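## Task

Lift the black key fob out of the drawer of the small wooden box and set it directly on the empty table surface, touching nothing else. Then push the drawer shut. The box must stay roughly in its current spot and orientation, and the remaining item must still be inside the drawer.

## Robot and tools

Robot: two arms, left_arm and right_arm, each on a tilted mounting plate held by a shared metal frame behind them. A plate and its half of the frame count as part of that arm for clearance warnings. Calibrated bases in the scene frame: left_arm at (+0.048, +0.320, +0.317) m, quat_wxyz (+0.957, -0.123, +0.264, +0.004); right_arm at (+0.034, -0.209, +0.317) m, quat_wxyz (+0.957, +0.118, +0.266, +0.011).

Scene frame: origin at table-top height, halfway between the nominal bases. +x points out over the table, +z up, and left_arm sits on the +y side (image left/right need not match). Each gripper's fingers point along its own +z and open and close along its own y. end_effector_position is the spot between the finger pads, just under 1 cm behind the tips. Reported positions and orientations may be wrong by a few cm, more when stretched out.

Row format (used by every moving command): 16 numbers, always both arms even if one is idle. First left_arm: x, y, z (metres, scene frame), qw, qx, qy, qz (orientation, w first, scene frame), opening; then the same eight for right_arm. These are absolute gripper poses, not offsets. Opening runs from -1 (closed, 0 mm gap) to +1 (fully open, about 87 mm); 0.5 gives about 69 mm, 0 about 43 mm, -0.5 about 18 mm. To keep an arm still or keep its orientation, repeat its exact previous target pose and quaternion rather than the drifted reported one.

execute_actions(actions, cameras): actions holds at most one item. Empty list: read the state (with pictures). {"rows": [...], "steps": n}: 1 to 15 rows, n at most 15 steps of 1/30 s; each row is one step, the last row repeats. Every target must lie within 0.6 m of that arm's last reported position along each gripper axis, otherwise the call is refused and nothing moves. {"steps": n} alone waits up to 300 steps counted from the previous result, including reply time. A motion action needs at least 5 steps; its result is sampled 5 steps before it ends. Pictures come only with an empty list or when cameras names them.

move(target, speed, blend, blocking, cameras): straight-line path for each gripper toward one row or a list of up to 15 rows (absolute poses, no 0.6 m limit). speed in m/s, 0.002 to 2.9, default 0.25 (rotation up to twice that in rad/s); one value or one per target. blend in metres rounds corners at intermediate targets; 0 stops at each. Paths last 0.5 to 10 s and ignore obstacles and the other arm. A changed opening on a later target is applied on arrival, pausing both arms. blocking=false returns after about 0.5 s while motion continues. The result adds a move: line (done, off_target, moving, held, fault, plus limits such as paced or held). done means within 10 mm and 2 degrees; it says nothing about contact.



Result lines: gripper pose, Hand target (pose now being driven toward), Joint positions (waist, shoulder, elbow, wrist pitch, wrist yaw, wrist roll, gripper 0 to 1), Joint velocities ("within noise" means at rest), joint torques (offset and noisy; the first three wrap at ±28 N m), grip_measured on the command scale. Joint limits in rad: waist -2.618 to 3.054, shoulder 0 to 3.142, elbow 0 to 3.142 (straight at 2.901), wrist pitch and yaw ±1.571, wrist roll ±2.094.

Control behaviour: each step the commanded orientation is clipped to within 40 degrees of the measured one. Friction and gravity can leave the gripper low, short or tilted; small moves may not happen or go sideways, so check the pose after each move and correct tilt. Avoid paths passing close to an arm's own base or putting the wrist near the waist axis; this can flip the shoulder posture.

Gripping: to hold something, command an opening about 0.04 below grip_measured at first contact; readings can be off by up to about 0.043. Pads push up to about 20 N each; fast closing presses harder.

Cameras: cam_high (overhead), cam_low, cam_left_wrist, cam_right_wrist, all 672x504; calibration data is supplied but approximate.

Avoid: dropping or releasing moving objects, fast impacts or hard pressing, knocking anything off the table, gripping or striking the other arm's fingers, and shifting or rotating the box. Holding loads, staying stretched or pushing against unreachable targets heats motors: MOTOR HOT appears at 75 °C, and at 90 °C the arm folds and becomes unusable. Objects may occasionally be nudged by outside disturbances.

Each tool is called after "Emit:" as a command line: name --argument value for each argument, lists and objects as JSON in quotes; but a table of rows of numbers goes row by row, as --pt "numbers of a row", without its own name.

## Session

Emit:
wait --seconds 0

Emit:
zoom_image --camera "cam_high" --region '[200, 120, 500, 400]'

Scene clock: 0.00 s of 6000.00 s.
left_arm: end_effector_position=(+0.0997, +0.1270, +0.2928) grip_measured=+1.000 end_effector_quat_wxyz=(-0.035, +0.687, +0.534, -0.491) | right_arm: end_effector_position=(+0.4544, -0.2631, +0.1802) grip_measured=+1.000 end_effector_quat_wxyz=(+0.210, +0.029, +0.971, -0.113)
Joint positions: left_arm=[-0.98 1.553 0.577 -0.527 0.448 0.878 1] | right_arm=[0.037 1.58 0.906 0.109 0.457 -0.116 1]
Joint velocities: within noise
Joint torques (N m): no reading
Motor temperatures (°C): left_arm=[26 35 37 31 25 28 24] | right_arm=[25 31 31 31 29 29 29]
Heat: left arm: 37 °C; right arm: 31 °C.
Hand target: left_arm +0.1017, +0.1257, +0.2933; -0.031, +0.687, +0.534, -0.491 | right_arm +0.4616, -0.2645, +0.1866; +0.222, +0.034, +0.968, -0.113

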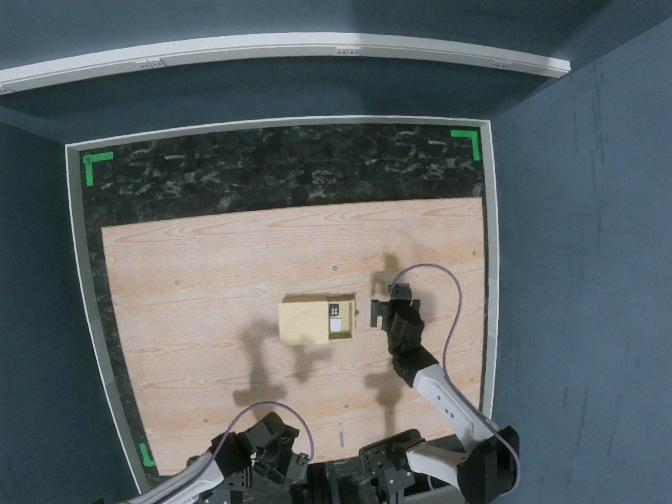

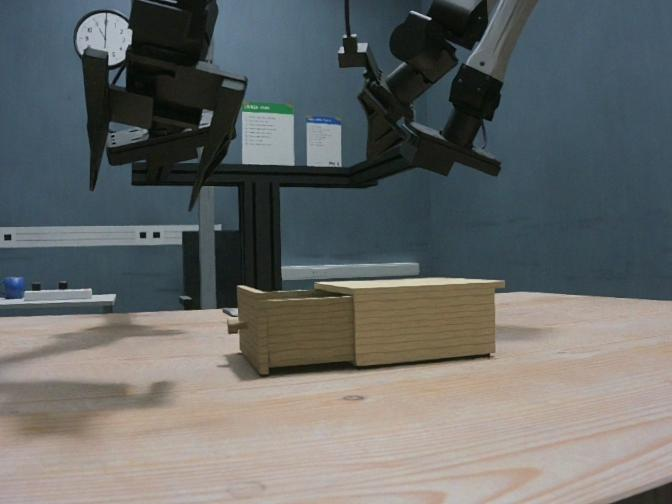

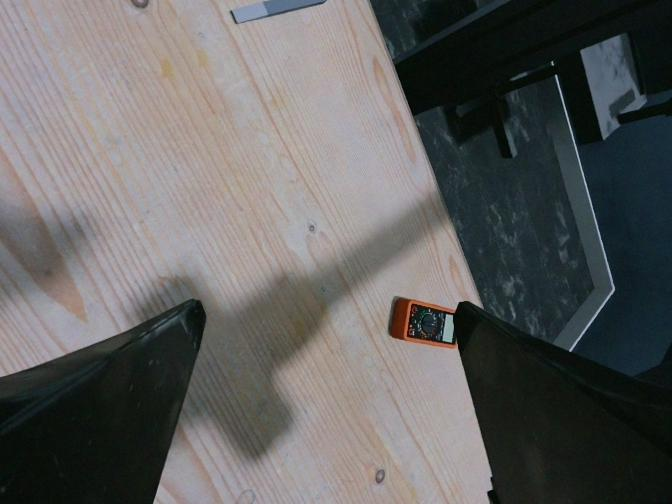

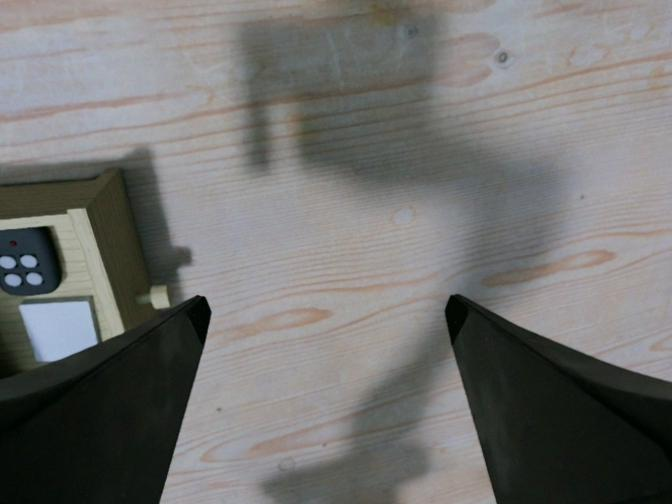

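Scaled by 1.680 from the camera's 672x504 image, which has a finer 960x720 frame.

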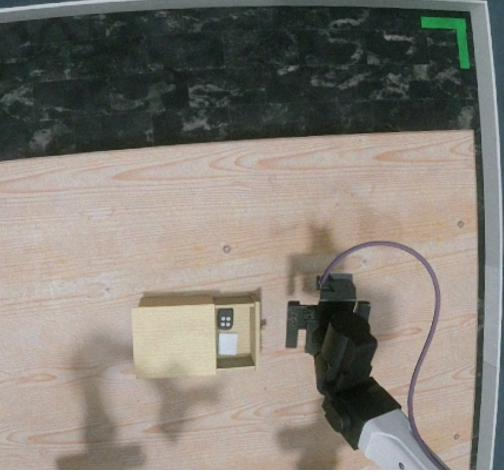

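Emit:
move --target '[0.0997,0.127,0.2928,-0.035,0.687,0.534,-0.491,1,0.435,-0.1,0.19,0,0,1,0,1]' --cameras '["cam_right_wrist","cam_high"]'

Emit:
zoom_image --camera "cam_right_wrist" --region '[120, 0, 620, 500]'

Scene clock: 2.57 s of 6000.00 s.
left_arm: end_effector_position=(+0.0997, +0.1270, +0.2928) grip_measured=+1.000 end_effector_quat_wxyz=(-0.035, +0.687, +0.534, -0.491) | right_arm: end_effector_position=(+0.4331, -0.1069, +0.1915) grip_measured=+1.000 end_effector_quat_wxyz=(+0.003, -0.001, +1.000, -0.005)
Joint positions: left_arm=[-0.98 1.553 0.577 -0.527 0.448 0.878 1] | right_arm=[0.35 1.9 1.45 -0.673 0.414 0.277 1]
Joint velocities: within noise
Joint torques (N m): left_arm=[-3.21 -4.07 3.79 0.43 0.53 0.19] | right_arm=[5.6 -7.32 8.01 0.11 -0.07 -0.01]
Motor temperatures (°C): left_arm=[26 36 38 31 25 28 24] | right_arm=[25 32 32 31 29 29 29]
Heat: left arm: 38 °C; right arm: 32 °C.
Hand target: left_arm +0.0997, +0.1270, +0.2927; -0.035, +0.687, +0.534, -0.491 | right_arm +0.4348, -0.1000, +0.1901; +0.000, +0.000, +1.000, +0.000
Off the commanded pose: left_arm 0.000 m, 0 deg | right_arm 0.007 m, 1 deg.
Kept back: nothing.
move: done
camera_calibration:
cam_right_wrist: T_world_to_cam=[[0.0233251, -0.999689, 0.00884079, -0.120399], [-0.642344, -0.00820998, 0.766372, 0.150221], [-0.766061, -0.0235546, -0.642336, 0.588682], [0, 0, 0, 1]] pos_world=[0.550269, -0.105262, 0.26407]
Images, in order (width x height): cam_high 672x504, cam_right_wrist 672x504.

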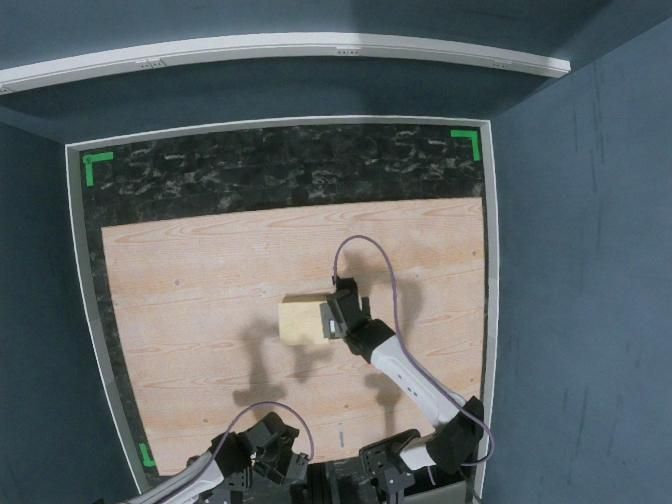

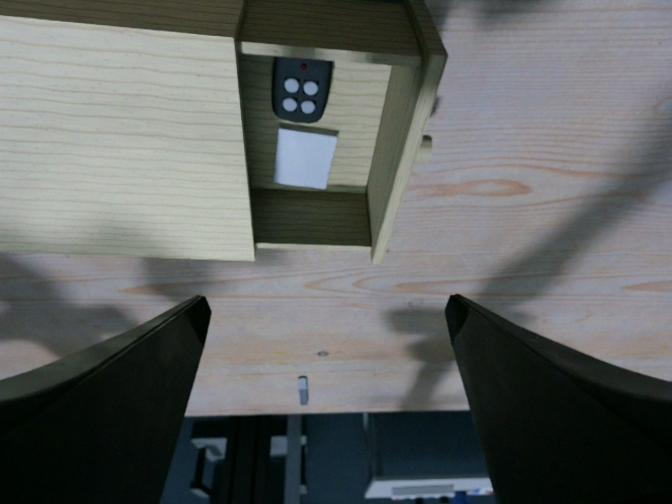

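Scaled by 1.008 from the camera's 672x504 image, which has a finer 960x720 frame.

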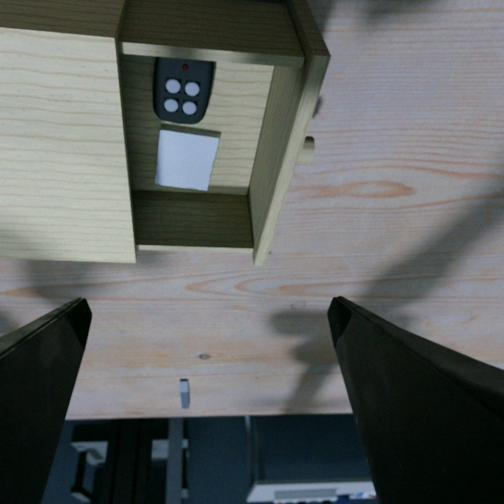

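Emit:
move --pt "0.0997 0.127 0.2928 -0.035 0.687 0.534 -0.491 1 0.395 -0.123 0.16 0 0 1 0 -1" --pt "0.0997 0.127 0.2928 -0.035 0.687 0.534 -0.491 1 0.395 -0.123 0.10 0 0 1 0 -1"

Emit:
zoom_image --camera "cam_low" --region '[150, 100, 550, 400]'

Scene clock: 5.23 s of 6000.00 s.
left_arm: end_effector_position=(+0.0997, +0.1270, +0.2928) grip_measured=+1.000 end_effector_quat_wxyz=(-0.035, +0.687, +0.534, -0.491) | right_arm: end_effector_position=(+0.3859, -0.1238, +0.1040) grip_measured=-0.973 end_effector_quat_wxyz=(-0.011, -0.004, +1.000, -0.005)
Joint positions: left_arm=[-0.98 1.553 0.577 -0.527 0.448 0.878 1] | right_arm=[0.247 2.012 1.214 -0.316 0.362 0.183 0.013]
Joint velocities: within noise
Joint torques (N m): left_arm=[-3.22 -4 3.75 0.43 0.54 0.18] | right_arm=[3.66 -7.47 5.44 0.31 -0.05 -0.23]
Motor temperatures (°C): left_arm=[26 36 38 31 25 28 24] | right_arm=[25 32 32 31 29 29 29]
Heat: left arm: 38 °C; right arm: 32 °C.
Hand target: left_arm +0.0997, +0.1270, +0.2927; -0.035, +0.687, +0.534, -0.491 | right_arm +0.3948, -0.1231, +0.1003; +0.000, +0.000, +1.000, +0.000
Off the commanded pose: left_arm 0.000 m, 0 deg | right_arm 0.010 m, 1 deg.
Kept back: nothing.
move: done
camera_calibration:
cam_right_wrist: T_world_to_cam=[[0.0283155, -0.999575, 0.00690145, -0.137225], [-0.621508, -0.0121975, 0.783313, 0.176575], [-0.782896, -0.0264692, -0.62159, 0.499932], [0, 0, 0, 1]] pos_world=[0.505023, -0.12178, 0.173386]

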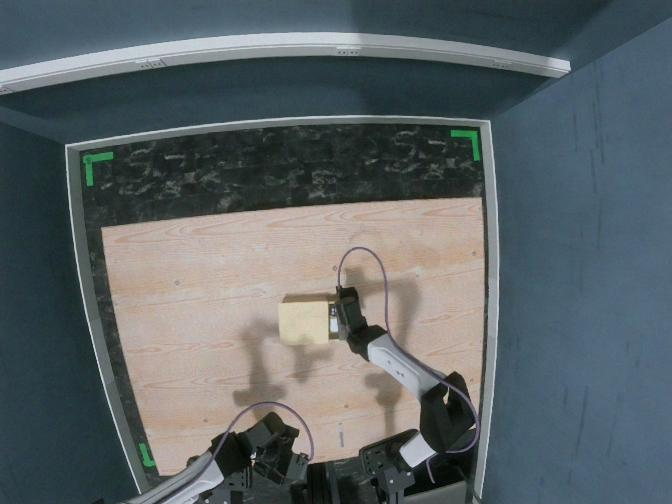

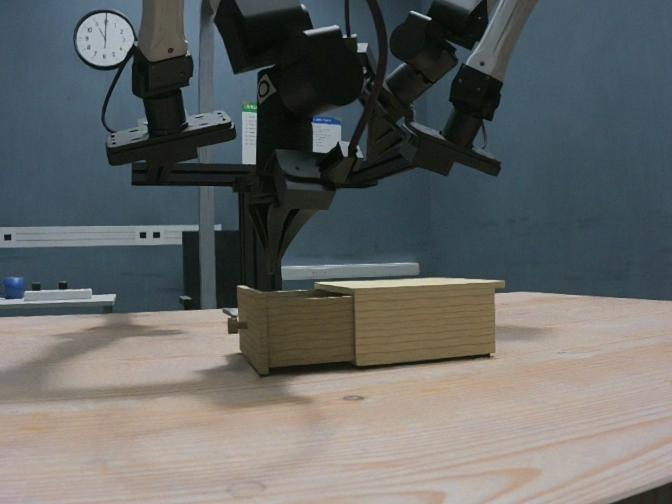

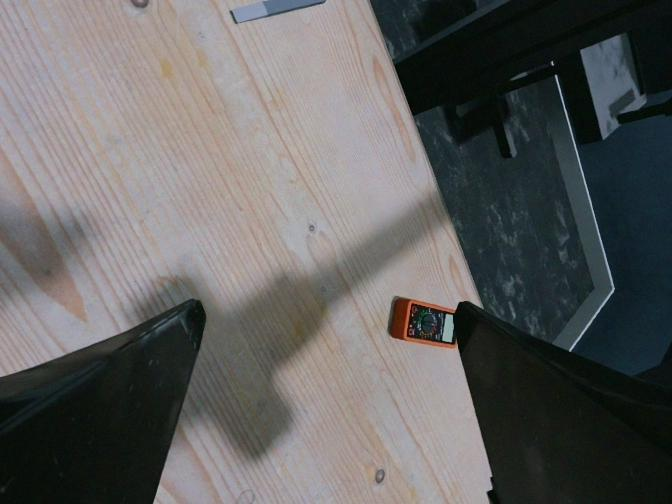

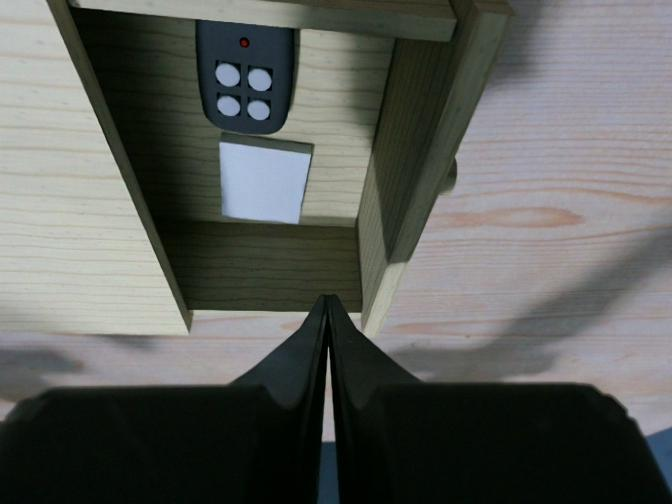

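Scaled by 1.260 from the camera's 672x504 image, which has a finer 960x720 frame.

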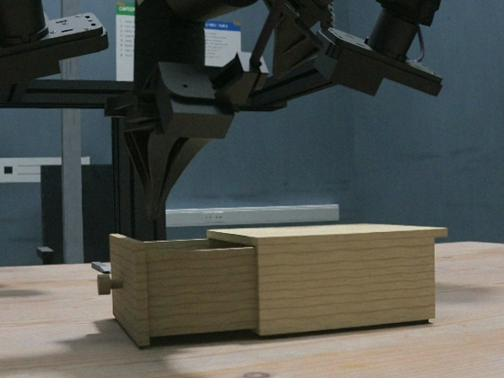

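Emit:
move --target '[0.0997,0.127,0.2928,-0.035,0.687,0.534,-0.491,1,0.436,-0.094,0.088,0,0,1,0,0.06]' --cameras '["cam_right_wrist","cam_low"]'

Emit:
zoom_image --camera "cam_low" --region '[150, 150, 450, 400]'

Scene clock: 6.93 s of 6000.00 s.
left_arm: end_effector_position=(+0.0997, +0.1270, +0.2928) grip_measured=+1.000 end_effector_quat_wxyz=(-0.035, +0.687, +0.534, -0.491) | right_arm: end_effector_position=(+0.4358, -0.1001, +0.0907) grip_measured=+0.060 end_effector_quat_wxyz=(+0.002, +0.001, +1.000, +0.002)
Joint positions: left_arm=[-0.98 1.553 0.577 -0.527 0.448 0.878 1] | right_arm=[0.265 2.161 1.486 -0.416 0.361 0.199 0.53]
Joint velocities: within noise
Joint torques (N m): left_arm=[-3.23 -4.05 3.74 0.42 0.53 0.17] | right_arm=[6.28 -7.82 6.5 0.15 0.1 -0.02]
Motor temperatures (°C): left_arm=[26 36 38 31 25 28 24] | right_arm=[26 32 32 31 29 29 29]
Heat: left arm: 38 °C; right arm: 32 °C.
Hand target: left_arm +0.0997, +0.1270, +0.2927; -0.035, +0.687, +0.534, -0.491 | right_arm +0.4359, -0.0940, +0.0881; +0.000, +0.000, +1.000, +0.000
Off the commanded pose: left_arm 0.000 m, 0 deg | right_arm 0.007 m, 0 deg.
Kept back: nothing.
move: done
camera_calibration:
cam_right_wrist: T_world_to_cam=[[0.0184916, -0.999814, -0.00548464, -0.109438], [-0.640578, -0.016059, 0.767725, 0.227667], [-0.76767, -0.0106831, -0.640756, 0.528104], [0, 0, 0, 1]] pos_world=[0.553272, -0.10012, 0.163]
Images, in order (width x height): cam_low 672x504, cam_right_wrist 672x504.

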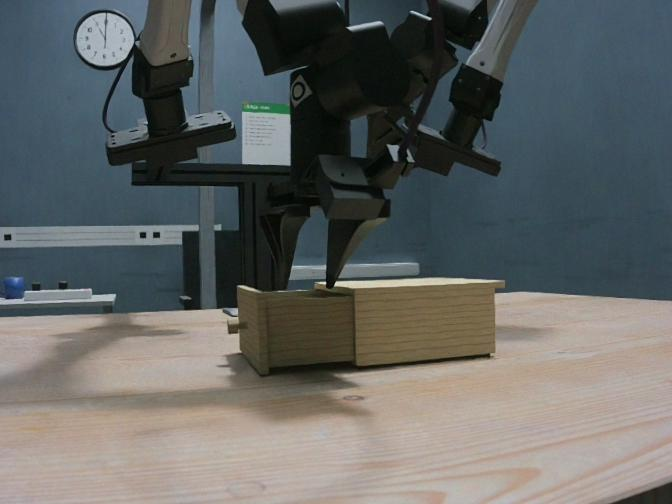

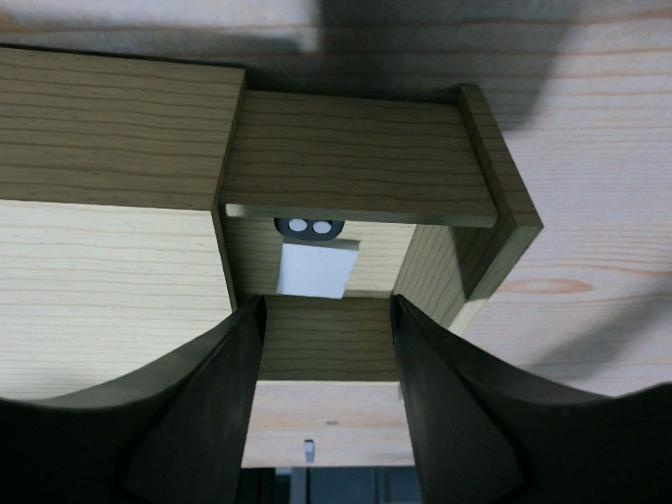

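Scaled by 1.680 from the camera's 672x504 image, which has a finer 960x720 frame.

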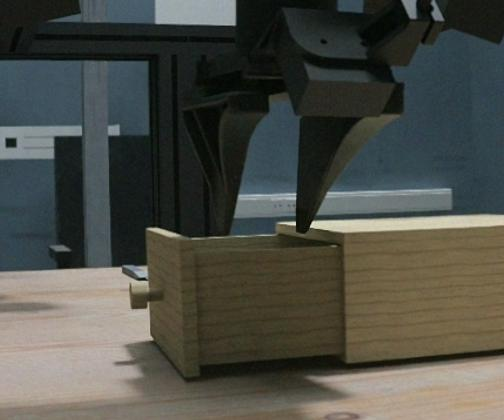

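Emit:
move --target '[0.0997,0.127,0.2928,-0.035,0.687,0.534,-0.491,1,0.424,-0.0865,0.08,0,0,1,0,0.06]' --cameras '["cam_right_wrist","cam_low"]'

Emit:
zoom_image --camera "cam_low" --region '[200, 200, 400, 380]'

Emit:
zoom_image --camera "cam_right_wrist" --region '[180, 180, 480, 420]'

Scene clock: 8.07 s of 6000.00 s.
left_arm: end_effector_position=(+0.0997, +0.1270, +0.2928) grip_measured=+1.000 end_effector_quat_wxyz=(-0.035, +0.687, +0.534, -0.491) | right_arm: end_effector_position=(+0.4271, -0.0931, +0.0855) grip_measured=+0.060 end_effector_quat_wxyz=(-0.002, +0.000, +1.000, +0.003)
Joint positions: left_arm=[-0.98 1.553 0.577 -0.527 0.448 0.878 1] | right_arm=[0.278 2.175 1.467 -0.396 0.364 0.213 0.53]
Joint velocities: within noise
Joint torques (N m): left_arm=[-3.22 -4.11 3.77 0.44 0.53 0.19] | right_arm=[6.49 -7.8 3.84 0.34 0.12 -0.02]
Motor temperatures (°C): left_arm=[26 36 38 31 25 28 24] | right_arm=[26 32 32 31 29 29 29]
Heat: left arm: 38 °C; right arm: 32 °C.
Hand target: left_arm +0.0997, +0.1270, +0.2927; -0.035, +0.687, +0.534, -0.491 | right_arm +0.4239, -0.0865, +0.0803; +0.000, +0.000, +1.000, +0.000
Off the commanded pose: left_arm 0.000 m, 0 deg | right_arm 0.009 m, 0 deg.
Kept back: nothing.
move: done
camera_calibration:
cam_right_wrist: T_world_to_cam=[[0.019644, -0.999781, -0.00723958, -0.102576], [-0.63431, -0.0180596, 0.772868, 0.222905], [-0.772829, -0.01059, -0.634526, 0.519846], [0, 0, 0, 1]] pos_world=[0.545158, -0.0930224, 0.156837]
Images, in order (width x height): cam_low 672x504, cam_right_wrist 672x504.

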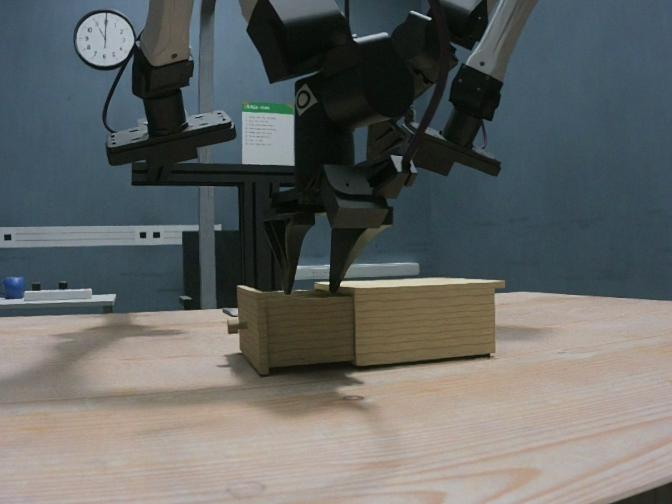

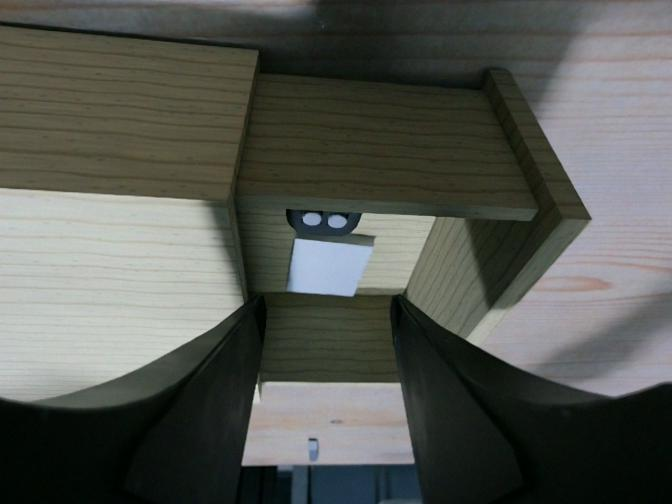

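Scaled by 2.520 from the camera's 672x504 image, which has a finer 960x720 frame.

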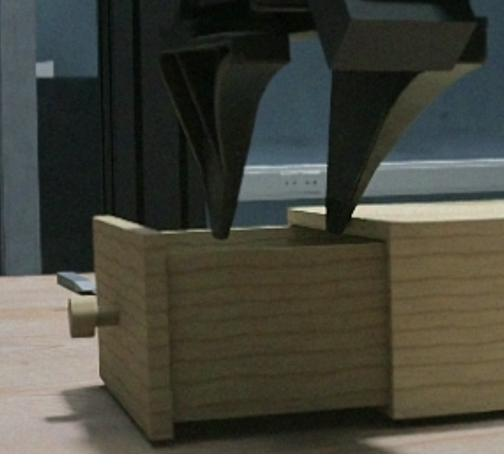

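Scaled by 1.680 from the camera's 672x504 image, which has a finer 960x720 frame.

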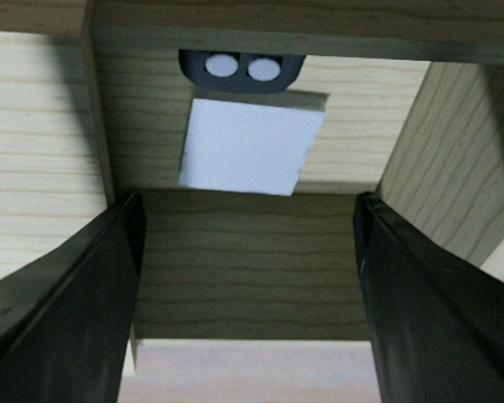

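Emit:
move --pt "0.0997 0.127 0.2928 -0.035 0.687 0.534 -0.491 1 0.395 -0.107 0.09 0 0 1 0 -1" --pt "0.0997 0.127 0.2928 -0.035 0.687 0.534 -0.491 1 0.395 -0.107 0.045 0 0 1 0 -1" --pt "0.0997 0.127 0.2928 -0.035 0.687 0.534 -0.491 1 0.395 -0.15 0.045 0 0 1 0 -1" --speed '[0.2,0.12,0.06]'

Emit:
zoom_image --camera "cam_low" --region '[150, 150, 550, 400]'

Scene clock: 10.67 s of 6000.00 s.
left_arm: end_effector_position=(+0.0997, +0.1270, +0.2928) grip_measured=+1.000 end_effector_quat_wxyz=(-0.035, +0.687, +0.534, -0.491) | right_arm: end_effector_position=(+0.3837, -0.1330, +0.0402) grip_measured=-0.973 end_effector_quat_wxyz=(-0.016, -0.005, +1.000, +0.015)
Joint positions: left_arm=[-0.98 1.553 0.577 -0.527 0.448 0.878 1] | right_arm=[0.155 2.196 1.27 -0.167 0.28 0.096 0.013]
Joint velocities: within noise
Joint torques (N m): left_arm=[-3.21 -4.11 3.78 0.43 0.53 0.18] | right_arm=[1.8 -11.26 1.84 0.27 0.19 -0.36]
Motor temperatures (°C): left_arm=[26 36 38 31 25 28 24] | right_arm=[26 33 32 31 29 29 29]
Heat: left arm: 38 °C; right arm: 33 °C.
Hand target: left_arm +0.0997, +0.1270, +0.2927; -0.035, +0.687, +0.534, -0.491 | right_arm +0.3947, -0.1498, +0.0450; -0.001, +0.000, +1.000, +0.000
Off the commanded pose: left_arm 0.000 m, 0 deg | right_arm 0.021 m, 3 deg.
Kept back: nothing.
move: off_target (right_arm)
camera_calibration:
cam_right_wrist: T_world_to_cam=[[0.0292888, -0.999061, -0.0319243, -0.144606], [-0.612215, -0.0431762, 0.789511, 0.217199], [-0.790148, -0.00357931, -0.612905, 0.463834], [0, 0, 0, 1]] pos_world=[0.503705, -0.133433, 0.108188]

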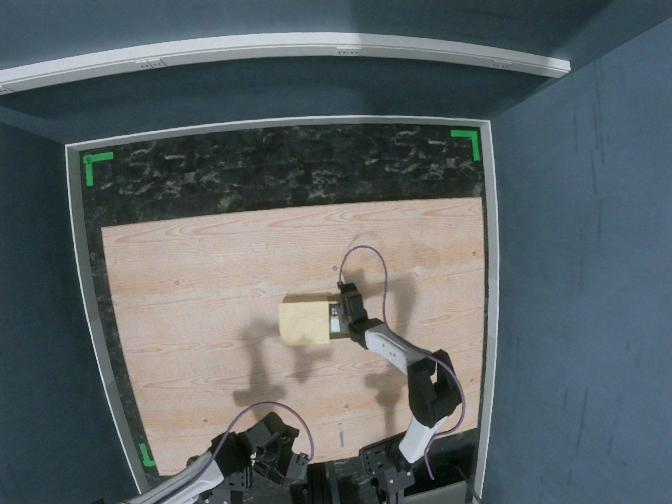

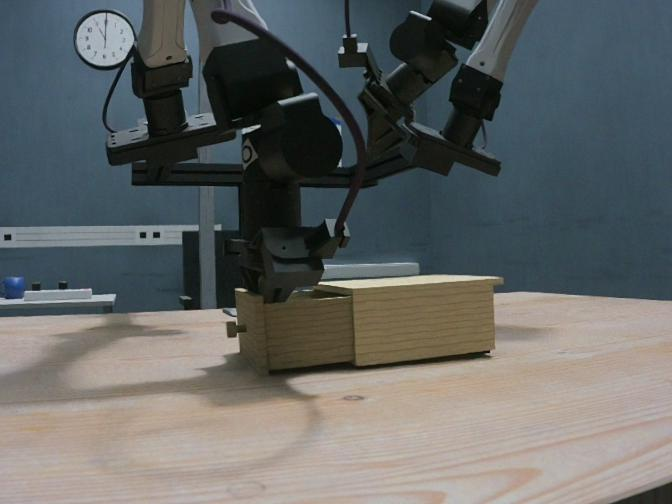

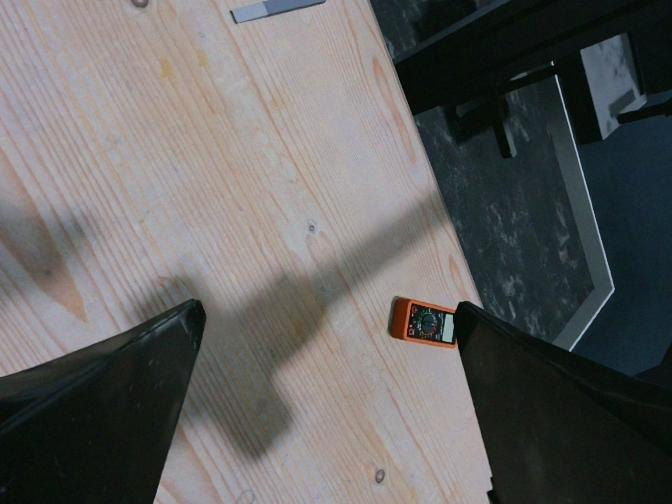

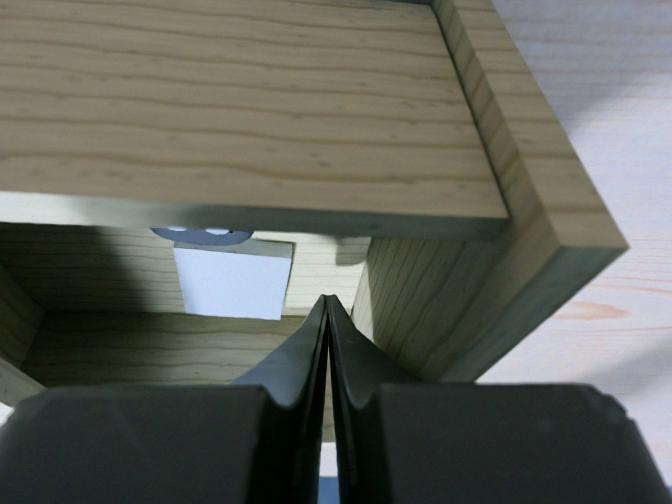

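Scaled by 1.260 from the camera's 672x504 image, which has a finer 960x720 frame.

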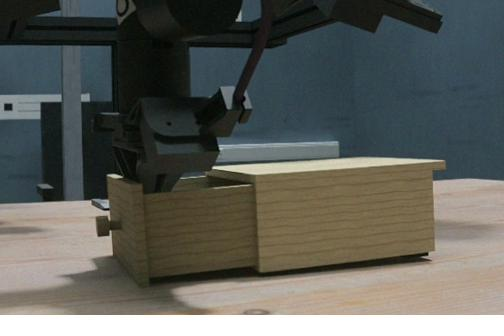

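Emit:
move --pt "0.0997 0.127 0.2928 -0.035 0.687 0.534 -0.491 1 0.395 -0.108 0.05 0 0 1 0 -1" --pt "0.0997 0.127 0.2928 -0.035 0.687 0.534 -0.491 1 0.40 -0.1 0.09 0 0 1 0 -1" --pt "0.0997 0.127 0.2928 -0.035 0.687 0.534 -0.491 1 0.425 -0.08 0.08 0 0 1 0 -1" --pt "0.0997 0.127 0.2928 -0.035 0.687 0.534 -0.491 1 0.425 -0.08 0.03 0 0 1 0 -1" --speed '[0.12,0.15,0.15,0.06]'

Emit:
zoom_image --camera "cam_low" --region '[150, 150, 550, 400]'

Scene clock: 13.30 s of 6000.00 s.
left_arm: end_effector_position=(+0.0997, +0.1270, +0.2928) grip_measured=+1.000 end_effector_quat_wxyz=(-0.035, +0.687, +0.534, -0.491) | right_arm: end_effector_position=(+0.4201, -0.0876, +0.0417) grip_measured=-0.974 end_effector_quat_wxyz=(-0.010, +0.000, +1.000, -0.012)
Joint positions: left_arm=[-0.98 1.553 0.577 -0.527 0.448 0.878 1] | right_arm=[0.265 2.319 1.533 -0.337 0.383 0.209 0.013]
Joint velocities: within noise
Joint torques (N m): left_arm=[-3.22 -4.08 3.81 0.42 0.54 0.19] | right_arm=[5.15 -6.83 5.64 0.55 -0.17 -0.27]
Motor temperatures (°C): left_arm=[26 36 38 31 25 28 24] | right_arm=[26 33 32 31 28 29 29]
Heat: left arm: 38 °C; right arm: 33 °C.
Hand target: left_arm +0.0997, +0.1270, +0.2927; -0.035, +0.687, +0.534, -0.491 | right_arm +0.4246, -0.0804, +0.0307; +0.000, +0.000, +1.000, +0.000
Off the commanded pose: left_arm 0.000 m, 0 deg | right_arm 0.015 m, 2 deg.
Kept back: nothing.
move: off_target (right_arm)
camera_calibration:
cam_right_wrist: T_world_to_cam=[[0.0203703, -0.999565, 0.021317, -0.0987839], [-0.622209, 0.00401503, 0.782841, 0.248696], [-0.782586, -0.0292103, -0.621857, 0.488613], [0, 0, 0, 1]] pos_world=[0.539134, -0.0854669, 0.111264]

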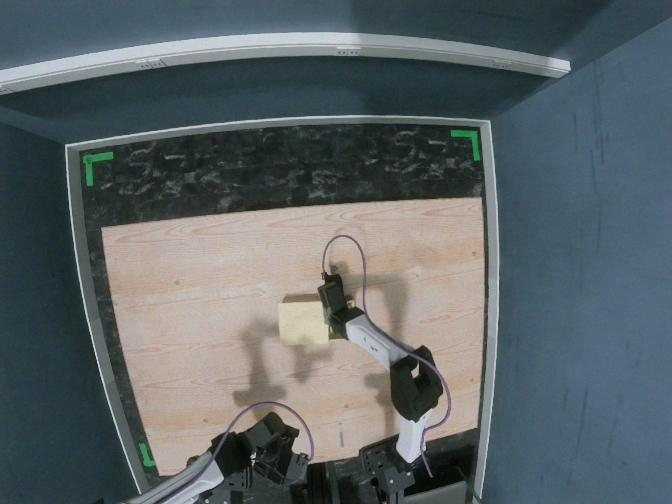

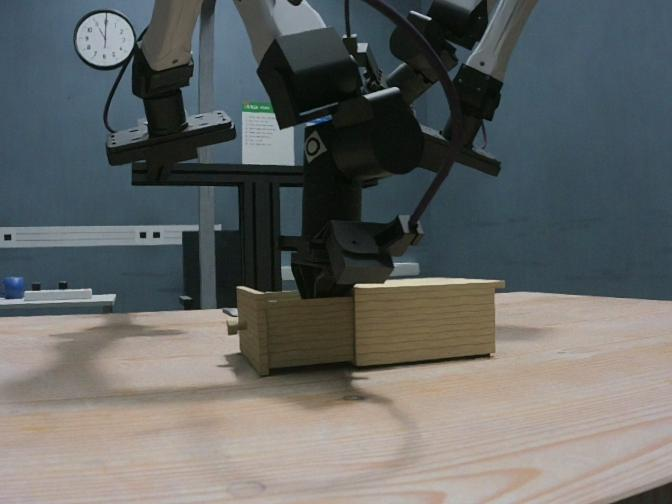

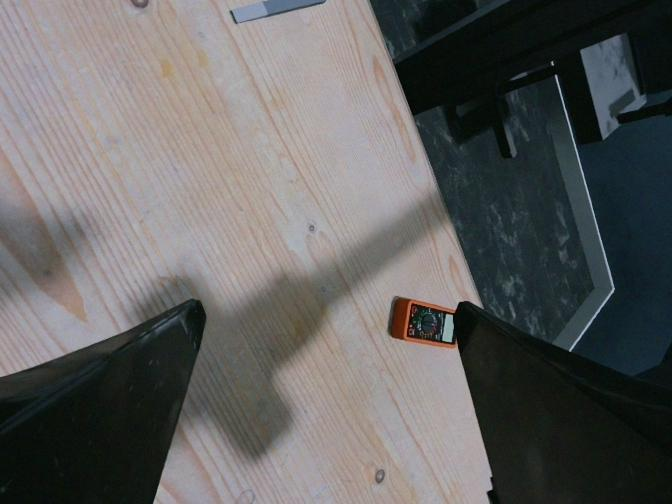

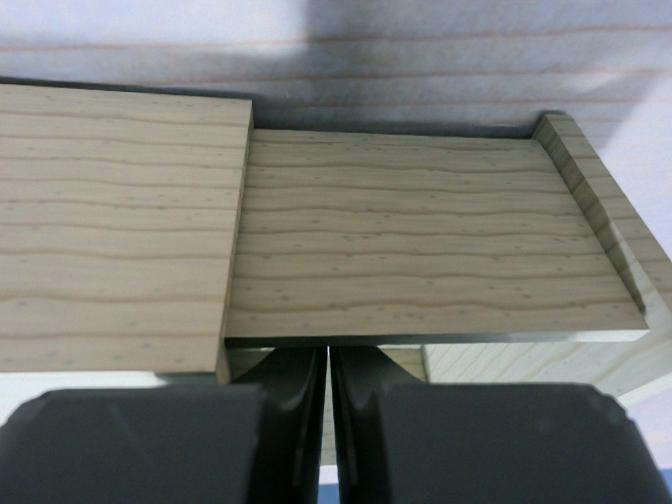

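Scaled by 1.260 from the camera's 672x504 image, which has a finer 960x720 frame.

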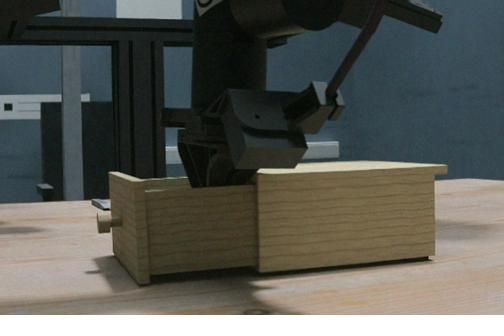

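Emit:
move --pt "0.0997 0.127 0.2928 -0.035 0.687 0.534 -0.491 1 0.425 -0.102 0.028 0 0 1 0 -1" --pt "0.0997 0.127 0.2928 -0.035 0.687 0.534 -0.491 1 0.425 -0.102 0.1 0 0 1 0 -1" --pt "0.0997 0.127 0.2928 -0.035 0.687 0.534 -0.491 1 0.41 -0.10 0.14 0 0 1 0 0.06" --speed '[0.05,0.15,0.2]' --cameras '["cam_right_wrist","cam_low"]'

Scene clock: 15.80 s of 6000.00 s.
left_arm: end_effector_position=(+0.0997, +0.1270, +0.2928) grip_measured=+1.000 end_effector_quat_wxyz=(-0.035, +0.687, +0.534, -0.491) | right_arm: end_effector_position=(+0.4018, -0.0985, +0.1266) grip_measured=+0.060 end_effector_quat_wxyz=(-0.016, -0.007, +1.000, +0.001)
Joint positions: left_arm=[-0.98 1.553 0.577 -0.527 0.448 0.878 1] | right_arm=[0.315 2.022 1.335 -0.458 0.379 0.245 0.53]
Joint velocities: within noise
Joint torques (N m): left_arm=[-3.23 -4.07 3.78 0.43 0.54 0.18] | right_arm=[5.64 -12.07 3.67 0.06 0.11 -0.03]
Motor temperatures (°C): left_arm=[26 36 38 31 25 28 24] | right_arm=[26 34 32 31 28 29 29]
Heat: left arm: 38 °C; right arm: 34 °C.
Hand target: left_arm +0.0997, +0.1270, +0.2927; -0.035, +0.687, +0.534, -0.491 | right_arm +0.4099, -0.0999, +0.1396; +0.000, +0.000, +1.000, +0.000
Off the commanded pose: left_arm 0.000 m, 0 deg | right_arm 0.016 m, 2 deg.
Kept back: nothing.
move: off_target (right_arm); target 3's new opening was sent with right_arm's hand 0.016 m and 2 deg from that target
camera_calibration:
cam_right_wrist: T_world_to_cam=[[0.034601, -0.999394, -0.00375543, -0.113654], [-0.613388, -0.0242031, 0.789411, 0.16386], [-0.789024, -0.0250109, -0.613853, 0.528828], [0, 0, 0, 1]] pos_world=[0.5217, -0.0963929, 0.194844]
Images, in order (width x height): cam_low 672x504, cam_right_wrist 672x504.

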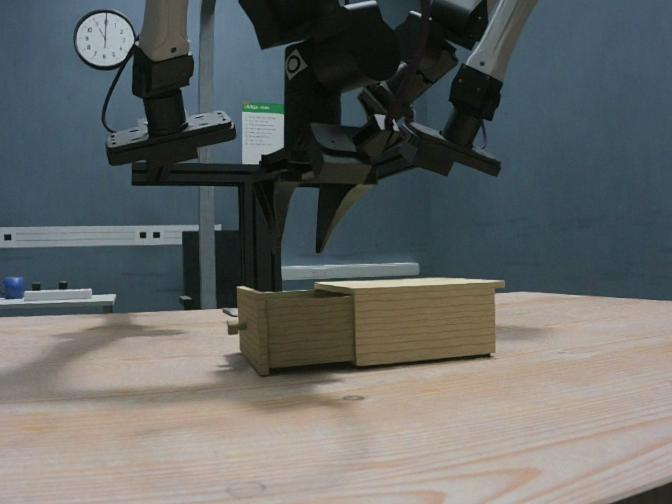

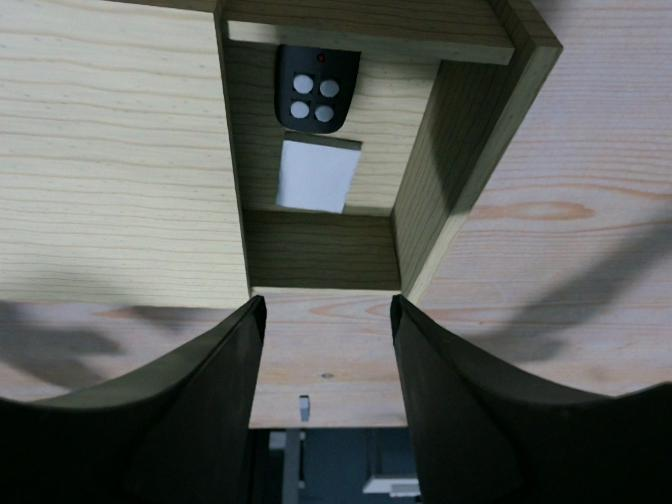

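Emit:
move --pt "0.0997 0.127 0.2928 -0.035 0.687 0.534 -0.491 1 0.428 -0.08 0.09 0 0 1 0 -1" --pt "0.0997 0.127 0.2928 -0.035 0.687 0.534 -0.491 1 0.428 -0.08 0.012 0 0 1 0 -1" --speed '[0.15,0.06]' --cameras '["cam_right_wrist","cam_low"]'

Emit:
move --pt "0.0997 0.127 0.2928 -0.035 0.687 0.534 -0.491 1 0.428 -0.108 0.012 0 0 1 0 -1" --speed 0.05 --cameras '["cam_right_wrist","cam_low"]'

Emit:
move --pt "0.0997 0.127 0.2928 -0.035 0.687 0.534 -0.491 1 0.425 -0.102 0.1 0 0 1 0 -1" --pt "0.0997 0.127 0.2928 -0.035 0.687 0.534 -0.491 1 0.41 -0.10 0.15 0 0 1 0 0.06" --speed '[0.15,0.2]' --cameras '["cam_right_wrist","cam_low"]'

Scene clock: 18.23 s of 6000.00 s.
left_arm: end_effector_position=(+0.0997, +0.1270, +0.2928) grip_measured=+1.000 end_effector_quat_wxyz=(-0.035, +0.687, +0.534, -0.491) | right_arm: end_effector_position=(+0.4222, -0.0888, +0.0405) grip_measured=-0.974 end_effector_quat_wxyz=(-0.021, -0.003, +1.000, -0.015)
Joint positions: left_arm=[-0.98 1.553 0.577 -0.527 0.448 0.878 1] | right_arm=[0.261 2.34 1.579 -0.384 0.383 0.208 0.013]
Joint velocities: within noise
Joint torques (N m): left_arm=[-3.23 -4.08 3.75 0.43 0.53 0.17] | right_arm=[4.31 -4.45 5.46 1.13 -0.22 -0.42]
Motor temperatures (°C): left_arm=[26 37 38 31 25 28 24] | right_arm=[26 34 32 31 28 29 29]
Heat: left arm: 38 °C; right arm: 34 °C.
Hand target: left_arm +0.0997, +0.1270, +0.2927; -0.035, +0.687, +0.534, -0.491 | right_arm +0.4265, -0.0812, +0.0150; -0.001, +0.000, +1.000, -0.001
Off the commanded pose: left_arm 0.000 m, 0 deg | right_arm 0.030 m, 3 deg.
Kept back: nothing.
move: off_target (right_arm)
camera_calibration:
cam_right_wrist: T_world_to_cam=[[0.0262041, -0.999301, 0.0266705, -0.102622], [-0.605875, 0.00534483, 0.795542, 0.243728], [-0.795128, -0.0370054, -0.605311, 0.493305], [0, 0, 0, 1]] pos_world=[0.542598, -0.085598, 0.107445]
Images, in order (width x height): cam_low 672x504, cam_right_wrist 672x504.

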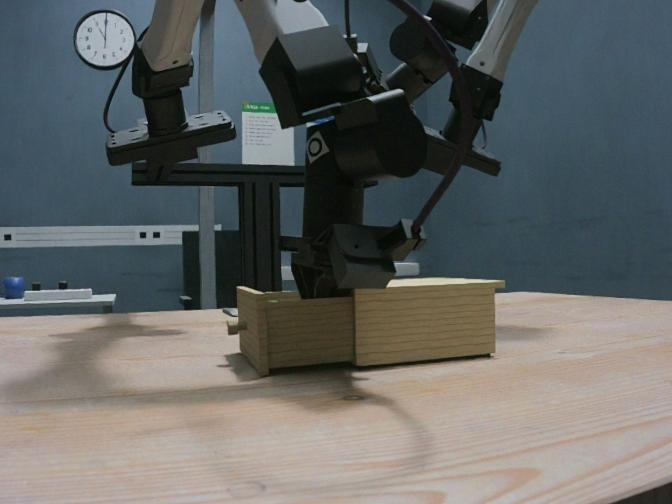

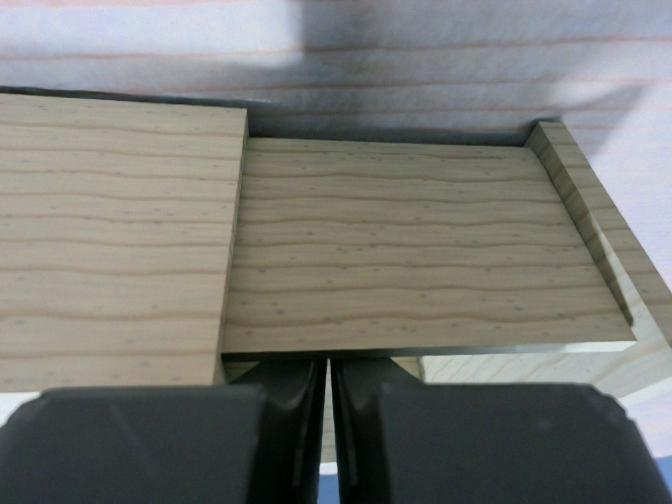

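Scene clock: 19.10 s of 6000.00 s.
left_arm: end_effector_position=(+0.0997, +0.1270, +0.2928) grip_measured=+1.000 end_effector_quat_wxyz=(-0.035, +0.687, +0.534, -0.491) | right_arm: end_effector_position=(+0.4215, -0.0920, +0.0384) grip_measured=-0.973 end_effector_quat_wxyz=(-0.027, -0.016, +0.999, +0.015)
Joint positions: left_arm=[-0.98 1.553 0.577 -0.527 0.448 0.878 1] | right_arm=[0.234 2.331 1.569 -0.374 0.313 0.153 0.013]
Joint velocities: within noise
Joint torques (N m): left_arm=[-3.23 -4.01 3.78 0.42 0.53 0.17] | right_arm=[1.05 -6.98 1.78 1.19 0.23 -0.38]
Motor temperatures (°C): left_arm=[26 37 38 31 25 28 24] | right_arm=[26 34 32 31 28 29 29]
Heat: left arm: 38 °C; right arm: 34 °C.
Hand target: left_arm +0.0997, +0.1270, +0.2927; -0.035, +0.687, +0.534, -0.491 | right_arm +0.4265, -0.1089, +0.0149; -0.003, +0.000, +1.000, -0.001
Off the commanded pose: left_arm 0.000 m, 0 deg | right_arm 0.032 m, 4 deg.
Kept back: nothing.
move: off_target (right_arm)
camera_calibration:
cam_right_wrist: T_world_to_cam=[[0.0523128, -0.998085, -0.0330251, -0.114327], [-0.594393, -0.0576944, 0.802102, 0.234097], [-0.802471, -0.0223303, -0.596273, 0.49562], [0, 0, 0, 1]] pos_world=[0.542847, -0.089535, 0.103979]
Images, in order (width x height): cam_low 672x504, cam_right_wrist 672x504.

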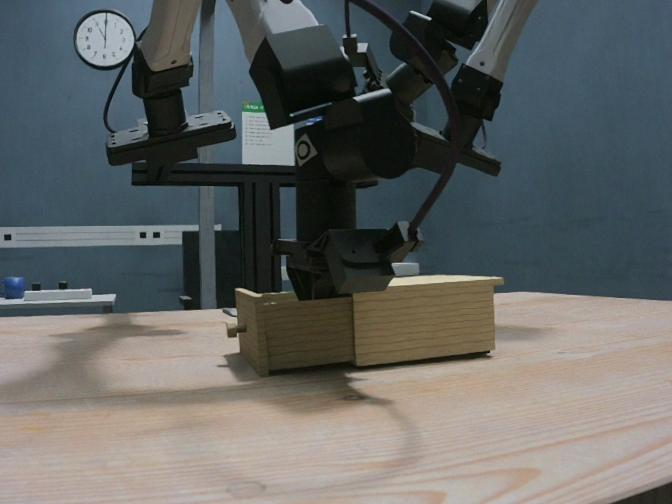

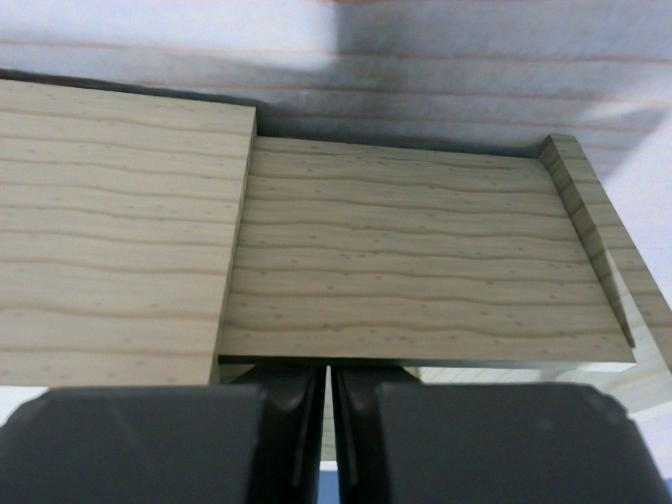

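Scene clock: 21.10 s of 6000.00 s.
left_arm: end_effector_position=(+0.0997, +0.1270, +0.2928) grip_measured=+1.000 end_effector_quat_wxyz=(-0.035, +0.687, +0.534, -0.491) | right_arm: end_effector_position=(+0.4026, -0.0992, +0.1370) grip_measured=+0.060 end_effector_quat_wxyz=(-0.015, -0.006, +1.000, +0.000)
Joint positions: left_arm=[-0.98 1.553 0.577 -0.527 0.448 0.878 1] | right_arm=[0.324 1.994 1.334 -0.487 0.383 0.255 0.53]
Joint velocities: within noise
Joint torques (N m): left_arm=[-3.21 -4.07 3.74 0.43 0.53 0.2] | right_arm=[5.82 -11.93 3.78 0.06 0.13 -0.02]
Motor temperatures (°C): left_arm=[26 37 38 31 25 28 24] | right_arm=[26 35 32 31 28 29 29]
Heat: left arm: 38 °C; right arm: 35 °C.
Hand target: left_arm +0.0997, +0.1270, +0.2927; -0.035, +0.687, +0.534, -0.491 | right_arm +0.4098, -0.1000, +0.1496; +0.000, +0.000, +1.000, +0.000
Off the commanded pose: left_arm 0.000 m, 0 deg | right_arm 0.015 m, 2 deg.
Kept back: nothing.
move: off_target (right_arm); target 2's new opening was sent with right_arm's hand 0.015 m and 2 deg from that target
camera_calibration:
cam_right_wrist: T_world_to_cam=[[0.0330318, -0.999449, -0.00317983, -0.113736], [-0.614067, -0.0228049, 0.788925, 0.156577], [-0.788563, -0.024107, -0.614482, 0.535782], [0, 0, 0, 1]] pos_world=[0.522404, -0.0971869, 0.205339]
Images, in order (width x height): cam_low 672x504, cam_right_wrist 672x504.

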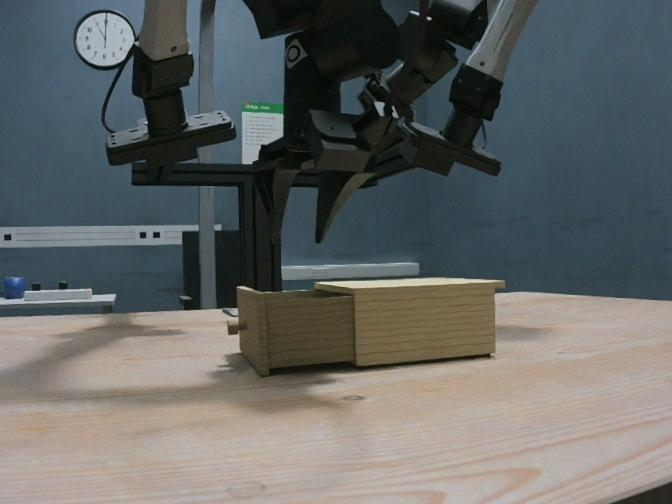

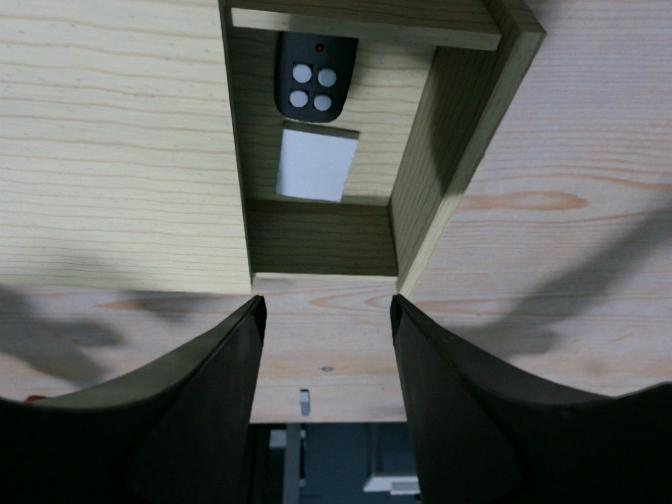

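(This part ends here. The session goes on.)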